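# Press the bell's button once with a robot gripper

## Task

Ring the bell by pushing its button fully down briefly and then allowing it to spring back up. The press is only valid if the bell remains standing upright in its original spot, and the task fails if the bell is tipped over or shifted.

## Robot and tools

Robot: two FANUC CRX-5iA arms, left_arm and right_arm, each ending in a two-finger parallel gripper with a wrist camera. Base positions in metres: left_arm at (-0.019, +0.320, +0.029), right_arm at (+0.016, -0.303, +0.029). Fixed cameras: cam_head_left, cam_head_right (one bar, behind the arms), cam_high, cam_low. Wrist cameras: cam_left_wrist, cam_right_wrist. All images are 896x504, and calibration data (K, distortion, T_world_to_cam) is given per camera.

Frame: everything uses the scene frame. Its origin is at table-top height, halfway between the arms. +x points forward over the table, +z points up, and +y points toward left_arm. Positions are in metres and orientations are quaternions wxyz. The gripper's fingers point along its own +z and open and close along its own x. end_effector_position is the point between the pads, and the fingertips reach 17.5 mm past it. A camera block sticks out about 10 cm toward the gripper's -y.

execute_actions(actions, cameras): actions is a list of actions. Each action is a table of up to 15 rows, and each row is one 1/30 s control step. A short table repeats its last row. Every row holds 18 numbers in [-1, 1], covering both arms even if one is idle. The order is: left dx, dy, dz, rx, ry, rz, left gripper position, force_limit, speed, then the same nine for the right arm. The six pose numbers are offsets, not poses, measured along scene axes from that arm's Hand target as it stood when the action began. Every row counts from that same start, so rows within one action do not add up, but each new action starts from the new Hand target. Scale: 1.0 = 0.6 m for dx, dy, dz and 180 degrees for rx, ry, rz. rx, ry, rz form one rotation vector, turned about the Hand target position. All six zero means stay at the current Hand target.

Gripper numbers are absolute settings, not offsets. position: +1 = fully open (50 mm), about -0.65 = pads touching, -1 = close until something blocks. force_limit: -1 ≈ 20 N, 0 ≈ 102 N, +1 ≈ 185 N per pad. speed: -1 = 20 mm/s, 0 = 85, +1 = 150. Both start at +1. A 0 is a real command, so repeat your last three gripper values to leave a gripper unchanged. cameras: a list of names, ["all"], or []. If it is omitted, an empty actions list returns all images and otherwise none. An unknown name invalidates the call.

move(target, speed, blend, blocking, cameras): target is one 18-number row or a list of up to 15 rows, laid out as above. Every row's offsets count from the Hand targets at the start of the move, not from the previous row. Each gripper follows a straight path. speed is in m/s (0.002 to 1, default 0.25), and turning is capped at twice that value in rad/s. You may give one speed per target. blend, in metres, rounds corners in a list; 0 means stop at each target. The whole move lasts 0.5 to 10 s. It does not avoid obstacles, and faster moves lag and stray more. blocking=false returns early while the motion continues. The result adds a "move:" line with the ending (done, off_target, moving, held, fault) and any limits (paced = pose was clipped, held = steps withheld).

Other tools:
- wait(seconds 0 to 10) keeps the current commands.
- stop() brakes a running move.
- zoom_image(camera, region=[x0, y0, x1, y1] in pixels, at most 504 per side) gives a close-up of the newest image.
- read_manual(section) returns licence text.
- finished_scene(scene) ends the scene for good. Call it only once the bell has been rung and left standing.

Controller behaviour: at each step the commanded pose is clipped to within 70 mm and 16 degrees of the measured gripper pose, so one action may fall short. "Hand target" in a result is the last commanded pose after clipping, and the next offsets count from it. The gripper may rest a bit short of it. Any new command, even zeros, asks for it again; if the gap persists, send the remainder as an offset.

Result lines:
- end_effector_position and quat per arm.
- Hand target.
- Tool commands (current gripper settings).
- object_status: 0 moving, 2 stopped while closing (object held), 1 stopped while opening, 3 reached position or pads met.
- position_measured: opening ≈ (250 - value) × 0.202 mm.
- Joint velocities: "within noise" means the arm is still.
- Flange force along the gripper's own axes. It is noisy and can read "no reading" near singular poses.
- MOTOR HOT or fault lines.

Hazards:
- The arms are stiff. Commanding even slightly past a firm contact can trigger a fault stop: 150 N net force, or joint torque limits of waist 126, shoulder 125, elbow 132, wrist joints about 31 N m. A faulted arm goes limp for 10 s.
- A clearance check holds back commands that bring the arms too close, but contact between the arms can still happen and can fail the scene.
- Prolonged pushing or stretched poses heat motors and can brake an arm for 30 s or more.

Approach for the bell: locate the bell and button in images (zoom if needed). Use one arm, with the fingers pointing down and closed, above the button centre. Descend slowly (around 0.02 to 0.05 m/s) until the button just bottoms out. Press only a few millimetres past the contact, watching Flange force. Then lift straight up so the button returns. Do not strike the bell's body, slide it, or tip it, and keep everything on the table.

Each tool is called as name(argument=value, ...) on one line, values as JSON.

## Session

execute_actions(actions=[])

Scene clock: 0.00 s.
left_arm: end_effector_position=(+0.2467, +0.1301, +0.2725) position_measured=3 object_status=3 end_effector_quat_wxyz=(+0.072, +0.462, +0.800, -0.375) | right_arm: end_effector_position=(+0.4714, -0.2235, +0.1028) position_measured=3 object_status=3 end_effector_quat_wxyz=(+0.025, +0.644, +0.725, -0.244)
Joint positions: left_arm=[0.393 -0.242 -0.674 0.564 -1.699 0.044] | right_arm=[0.632 0.465 -0.073 0.173 -1.501 -0.513]
Joint velocities: within noise
Flange force (N): no reading
Hand target: left_arm +0.2467, +0.1301, +0.2725; +0.072, +0.462, +0.800, -0.375 | right_arm +0.4714, -0.2235, +0.1028; +0.025, +0.644, +0.725, -0.244
Tool commands: left_gripper/position=+1.0 left_gripper/force_limit=+1.0 left_gripper/speed=+1.0 right_gripper/position=+1.0 right_gripper/force_limit=+1.0 right_gripper/speed=+1.0

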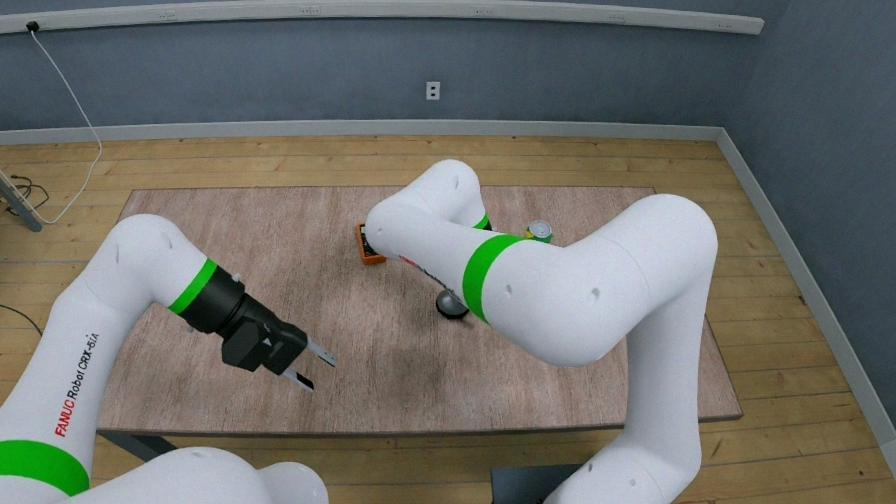

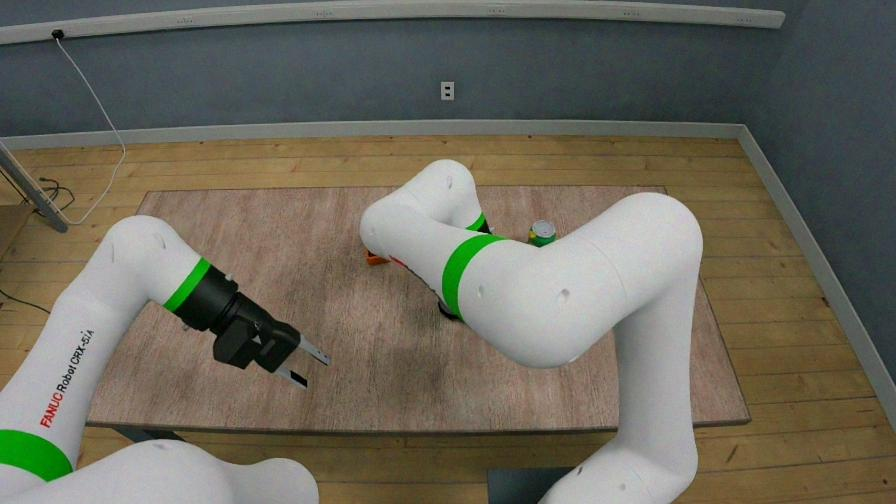

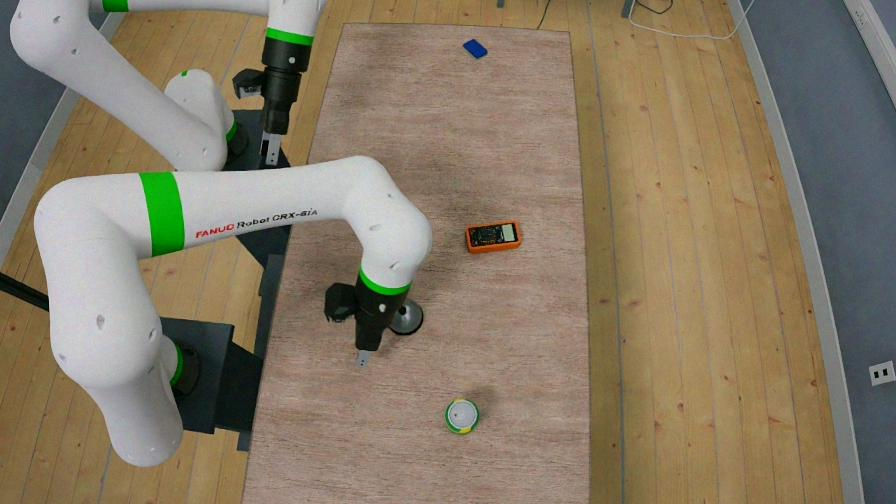

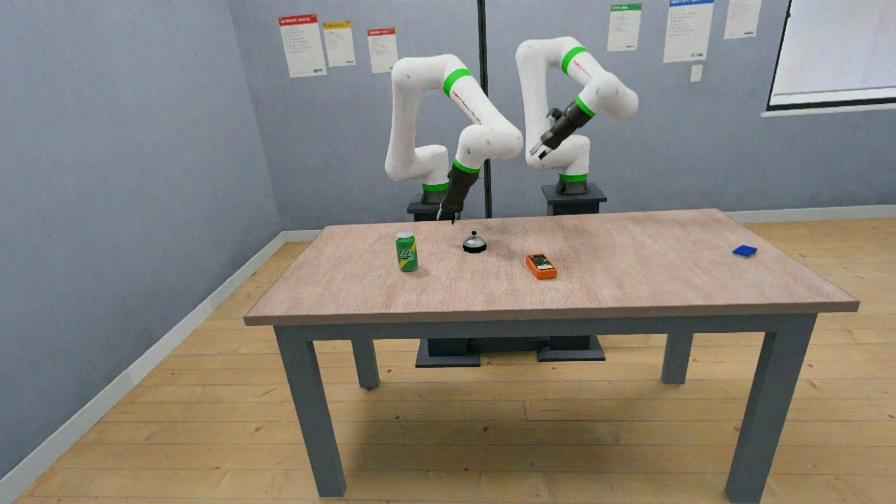

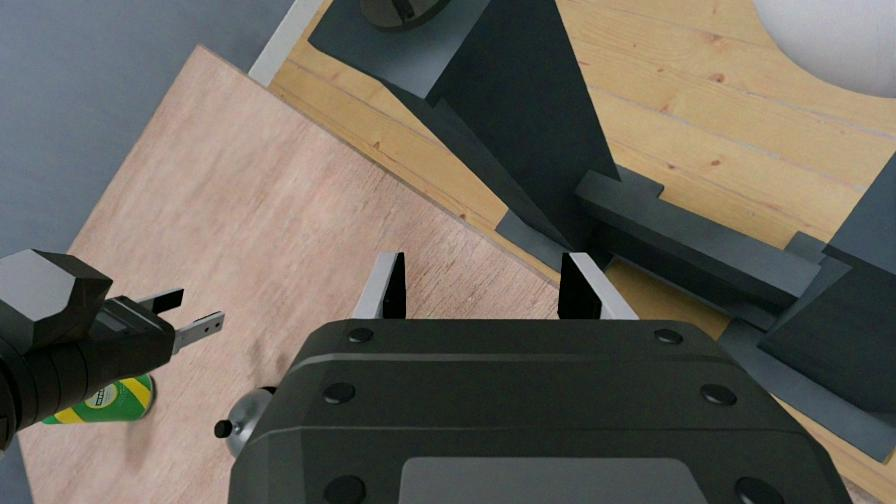

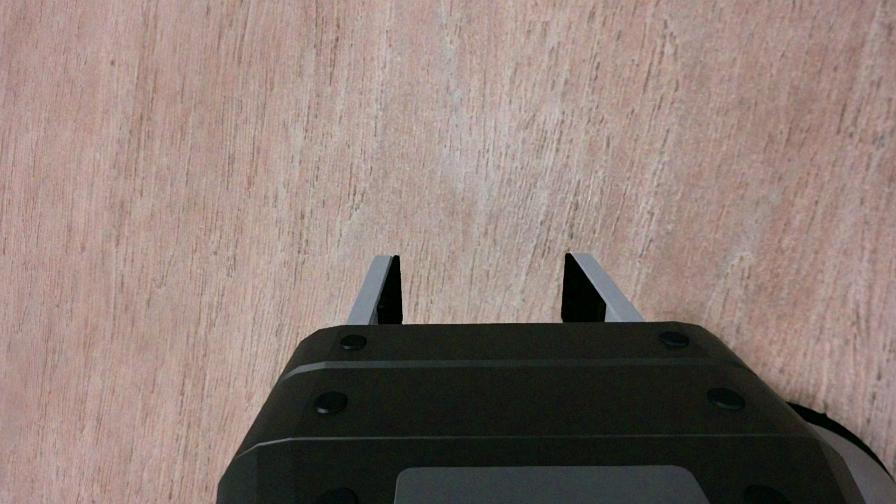

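move(target=[0,0,0,0,0,0,1,1,1,0.114,0.164,0.112,0.1276,-0.0919,0,-1,-1,0], speed=0.35, cameras=["cam_right_wrist","cam_low","cam_high"])

zoom_image(camera="cam_low", region=[400, 180, 550, 264])

Scene clock: 52.97 s.
left_arm: end_effector_position=(+0.2467, +0.1301, +0.2725) position_measured=3 object_status=3 end_effector_quat_wxyz=(+0.072, +0.462, +0.800, -0.375) | right_arm: end_effector_position=(+0.5397, -0.1251, +0.1700) position_measured=251 object_status=3 end_effector_quat_wxyz=(+0.000, +0.664, +0.747, +0.000)
Joint positions: left_arm=[0.393 -0.242 -0.674 0.564 -1.699 0.044] | right_arm=[0.62 0.311 0.028 0.001 -1.289 -0.447]
Flange force (N): left_arm=[-7.5 2.3 -6.5] | right_arm=[0.0 8.9 -0.8]
Hand target: left_arm +0.2467, +0.1301, +0.2725; +0.072, +0.462, +0.800, -0.375 | right_arm +0.5398, -0.1251, +0.1700; +0.000, +0.664, +0.747, +0.000
Off the commanded pose: left_arm 0.000 m, 0 deg | right_arm 0.000 m, 0 deg.
move: done
camera_calibration:
cam_right_wrist: T_world_to_cam=[[-0.0993356, 0.994983, 0.0118684, 0.183441], [0.936287, 0.0894239, 0.339663, -0.53674], [0.336897, 0.0448528, -0.940472, 0.11655], [0, 0, 0, 1]] pos_world=[0.481499, -0.13975, 0.289746]
Images, in order (width x height): cam_high 896x504, cam_low 896x504, cam_right_wrist 896x504.

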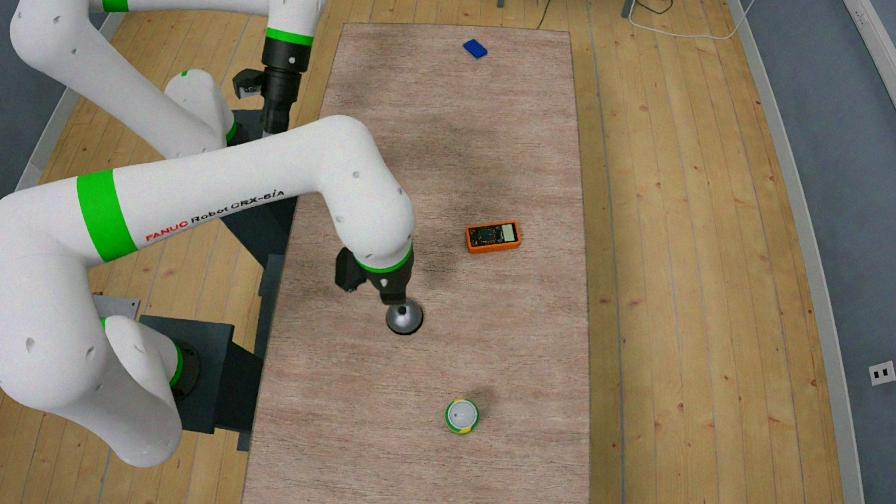

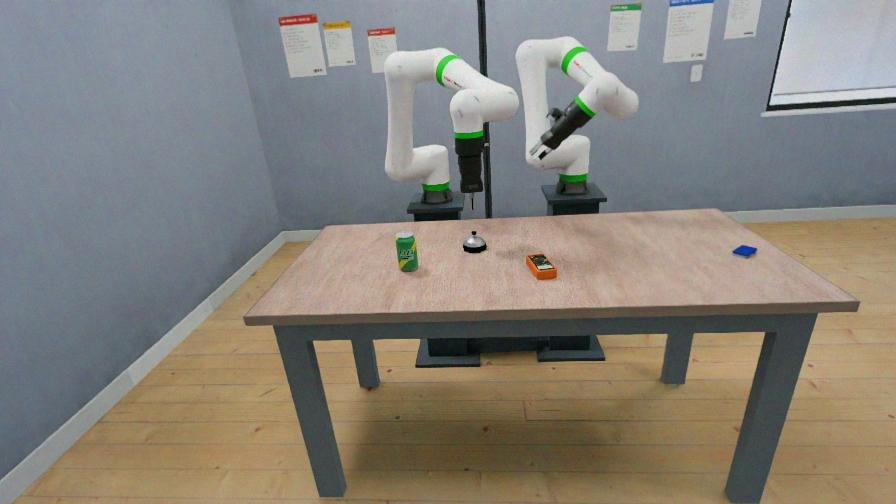

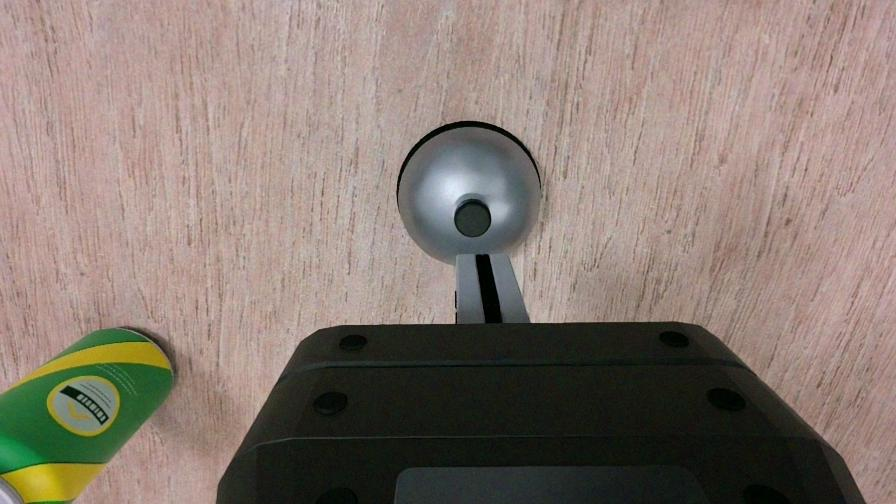

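Scaled by 3.360.

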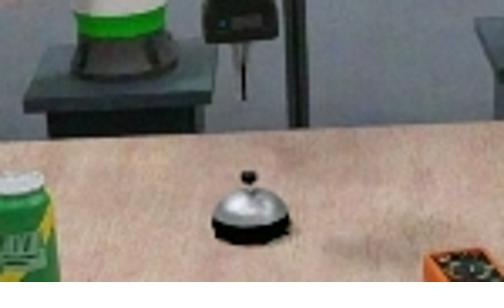

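move(target=[0,0,0,0,0,0,1,1,1,0.0045,0.001,-0.145,0,0,0,-1,-1,0], speed=0.2, cameras=["cam_right_wrist","cam_low","cam_high"])

zoom_image(camera="cam_low", region=[444, 210, 504, 260])

zoom_image(camera="cam_high", region=[370, 280, 440, 350])

Scene clock: 77.07 s.
left_arm: end_effector_position=(+0.2467, +0.1301, +0.2725) position_measured=3 object_status=3 end_effector_quat_wxyz=(+0.072, +0.462, +0.800, -0.375) | right_arm: end_effector_position=(+0.5425, -0.1245, +0.0830) position_measured=251 object_status=3 end_effector_quat_wxyz=(+0.000, +0.664, +0.747, +0.000)
Joint positions: left_arm=[0.393 -0.242 -0.674 0.564 -1.699 0.044] | right_arm=[0.618 0.395 -0.075 0.001 -1.101 -0.445]
Flange force (N): left_arm=[-7.5 2.4 -6.7] | right_arm=[0.6 8.1 -2.7]
Hand target: left_arm +0.2467, +0.1301, +0.2725; +0.072, +0.462, +0.800, -0.375 | right_arm +0.5425, -0.1245, +0.0830; +0.000, +0.664, +0.747, +0.000
Off the commanded pose: left_arm 0.000 m, 0 deg | right_arm 0.000 m, 0 deg.
move: done
camera_calibration:
cam_right_wrist: T_world_to_cam=[[-0.0993668, 0.994979, 0.0119528, 0.184141], [0.936252, 0.0894202, 0.339759, -0.509808], [0.336984, 0.0449516, -0.940437, 0.0338511], [0, 0, 0, 1]] pos_world=[0.484199, -0.139151, 0.202846]
Images, in order (width x height): cam_high 896x504, cam_low 896x504, cam_right_wrist 896x504.

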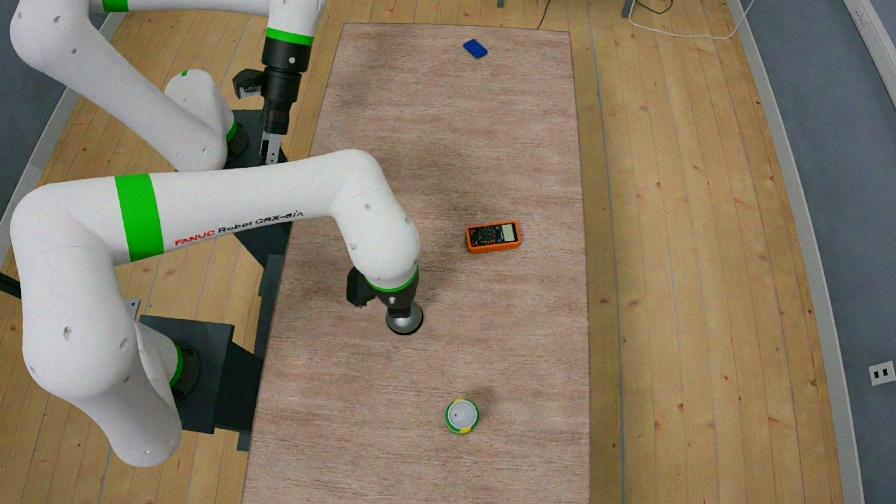

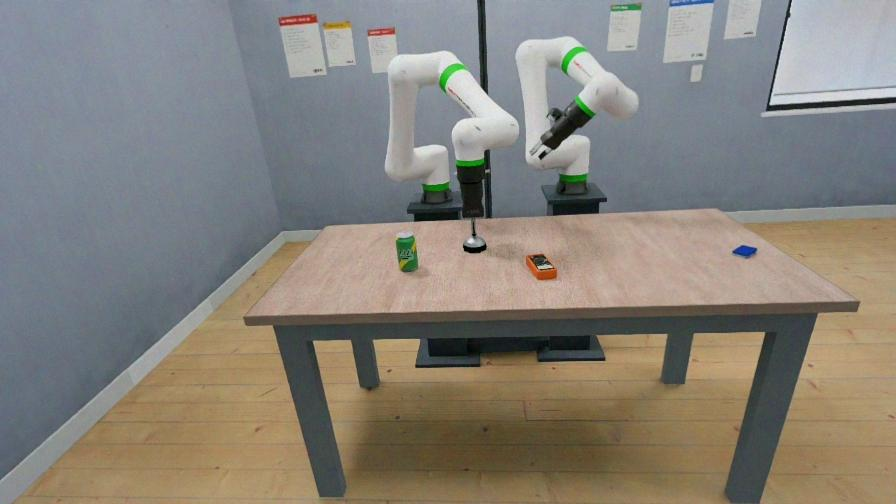

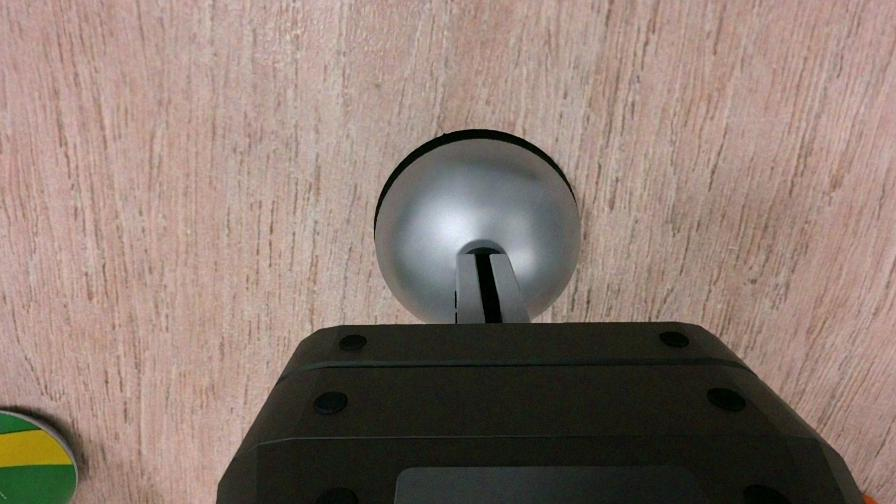

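Scaled by 8.400.

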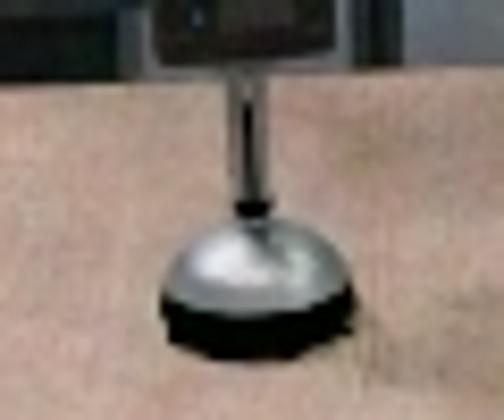

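Scaled by 7.200.

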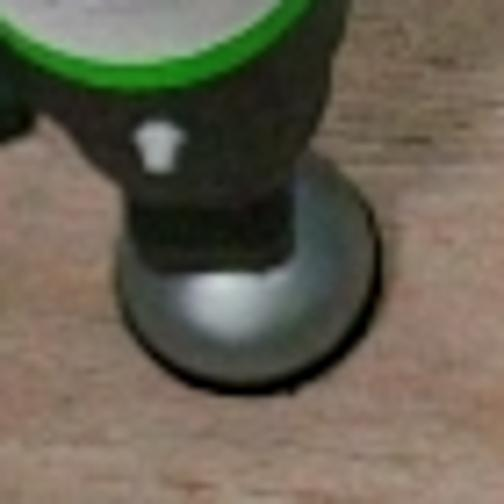

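move(target=[[0,0,0,0,0,0,1,1,1,0,0,-0.0042,0,0,0,-1,-1,0],[0,0,0,0,0,0,1,1,1,0,0,-0.0083,0,0,0,-1,-1,0]], speed=0.02, cameras=["cam_low"])

zoom_image(camera="cam_low", region=[444, 210, 504, 260])

Scene clock: 84.23 s.
left_arm: end_effector_position=(+0.2467, +0.1301, +0.2725) position_measured=3 object_status=3 end_effector_quat_wxyz=(+0.072, +0.462, +0.800, -0.375) | right_arm: end_effector_position=(+0.5425, -0.1245, +0.0780) position_measured=251 object_status=3 end_effector_quat_wxyz=(+0.000, +0.664, +0.747, +0.000)
Joint positions: left_arm=[0.393 -0.242 -0.674 0.564 -1.699 0.044] | right_arm=[0.618 0.4 -0.08 0.001 -1.09 -0.446]
Flange force (N): left_arm=[-7.9 1.8 -5.7] | right_arm=[1.0 -21.0 -97.7]
Hand target: left_arm +0.2467, +0.1301, +0.2725; +0.072, +0.462, +0.800, -0.375 | right_arm +0.5425, -0.1245, +0.0780; +0.000, +0.664, +0.747, +0.000
Off the commanded pose: left_arm 0.000 m, 0 deg | right_arm 0.000 m, 0 deg.
move: done
Images, in order (width x height): cam_low 896x504.

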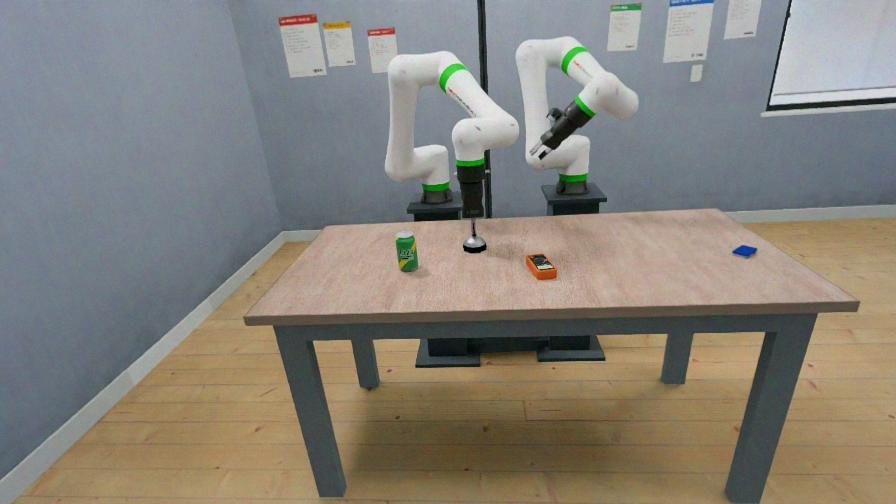

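Scaled by 8.400.

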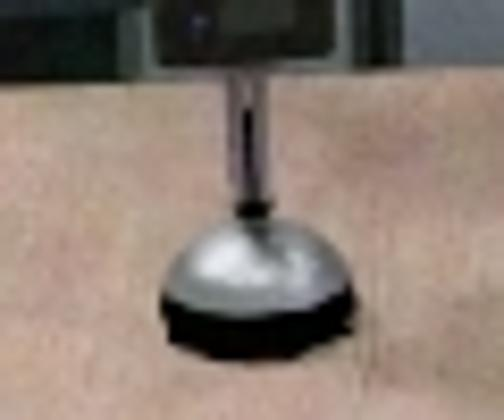

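move(target=[0,0,0,0,0,0,1,1,1,0,0,0.07,0,0,0,-1,-1,0], speed=0.12, cameras=["cam_low","cam_right_wrist"])

zoom_image(camera="cam_low", region=[444, 210, 504, 260])

Scene clock: 89.77 s.
left_arm: end_effector_position=(+0.2467, +0.1301, +0.2725) position_measured=3 object_status=3 end_effector_quat_wxyz=(+0.072, +0.462, +0.800, -0.375) | right_arm: end_effector_position=(+0.5425, -0.1245, +0.1200) position_measured=251 object_status=3 end_effector_quat_wxyz=(+0.000, +0.664, +0.747, +0.000)
Joint positions: left_arm=[0.393 -0.242 -0.674 0.564 -1.699 0.044] | right_arm=[0.618 0.357 -0.033 0.001 -1.181 -0.446]
Flange force (N): left_arm=[-7.4 2.1 -6.6] | right_arm=[0.0 7.9 -0.2]
Hand target: left_arm +0.2467, +0.1301, +0.2725; +0.072, +0.462, +0.800, -0.375 | right_arm +0.5425, -0.1245, +0.1200; +0.000, +0.664, +0.747, +0.000
Off the commanded pose: left_arm 0.000 m, 0 deg | right_arm 0.000 m, 0 deg.
move: done
camera_calibration:
cam_right_wrist: T_world_to_cam=[[-0.0992996, 0.994988, 0.0117656, 0.183713], [0.936258, 0.089421, 0.339742, -0.522344], [0.336987, 0.0447519, -0.940445, 0.0685257], [0, 0, 0, 1]] pos_world=[0.484199, -0.13915, 0.239746]
Images, in order (width x height): cam_low 896x504, cam_right_wrist 896x504.

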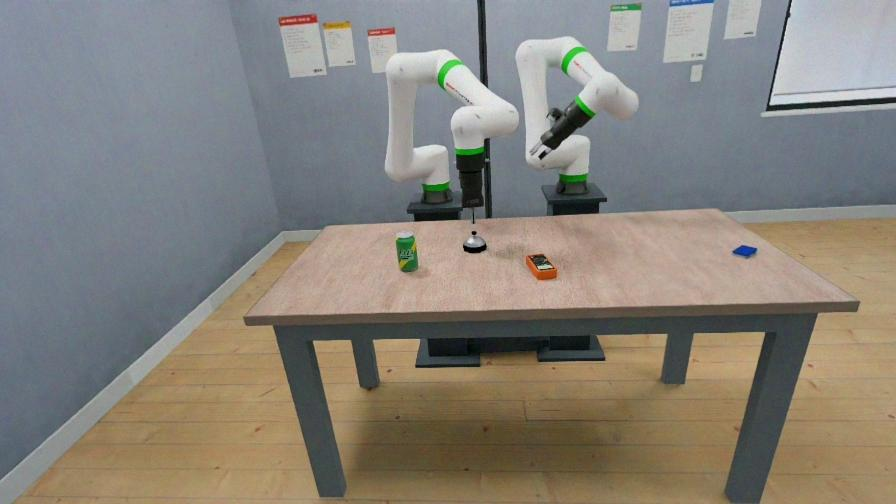

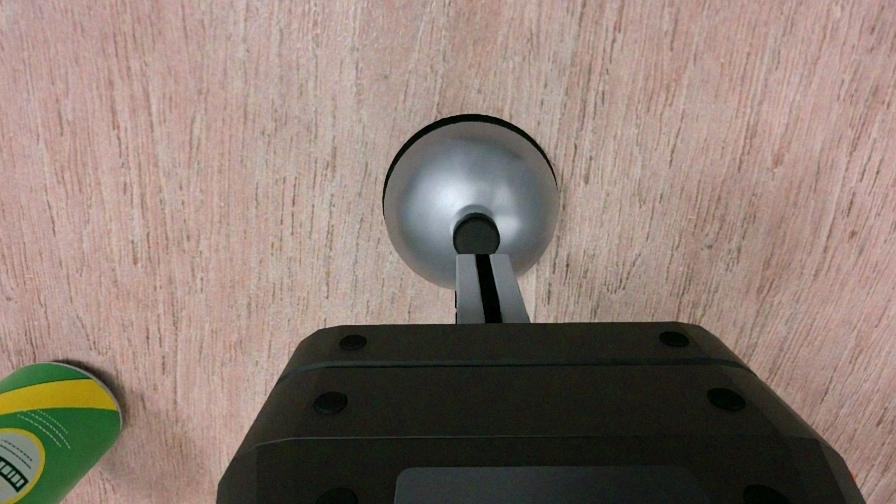

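Scaled by 8.400.

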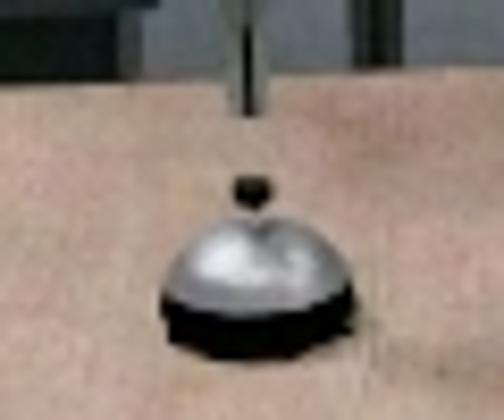

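finished_scene(scene=1)

The scene is finished: the task was done.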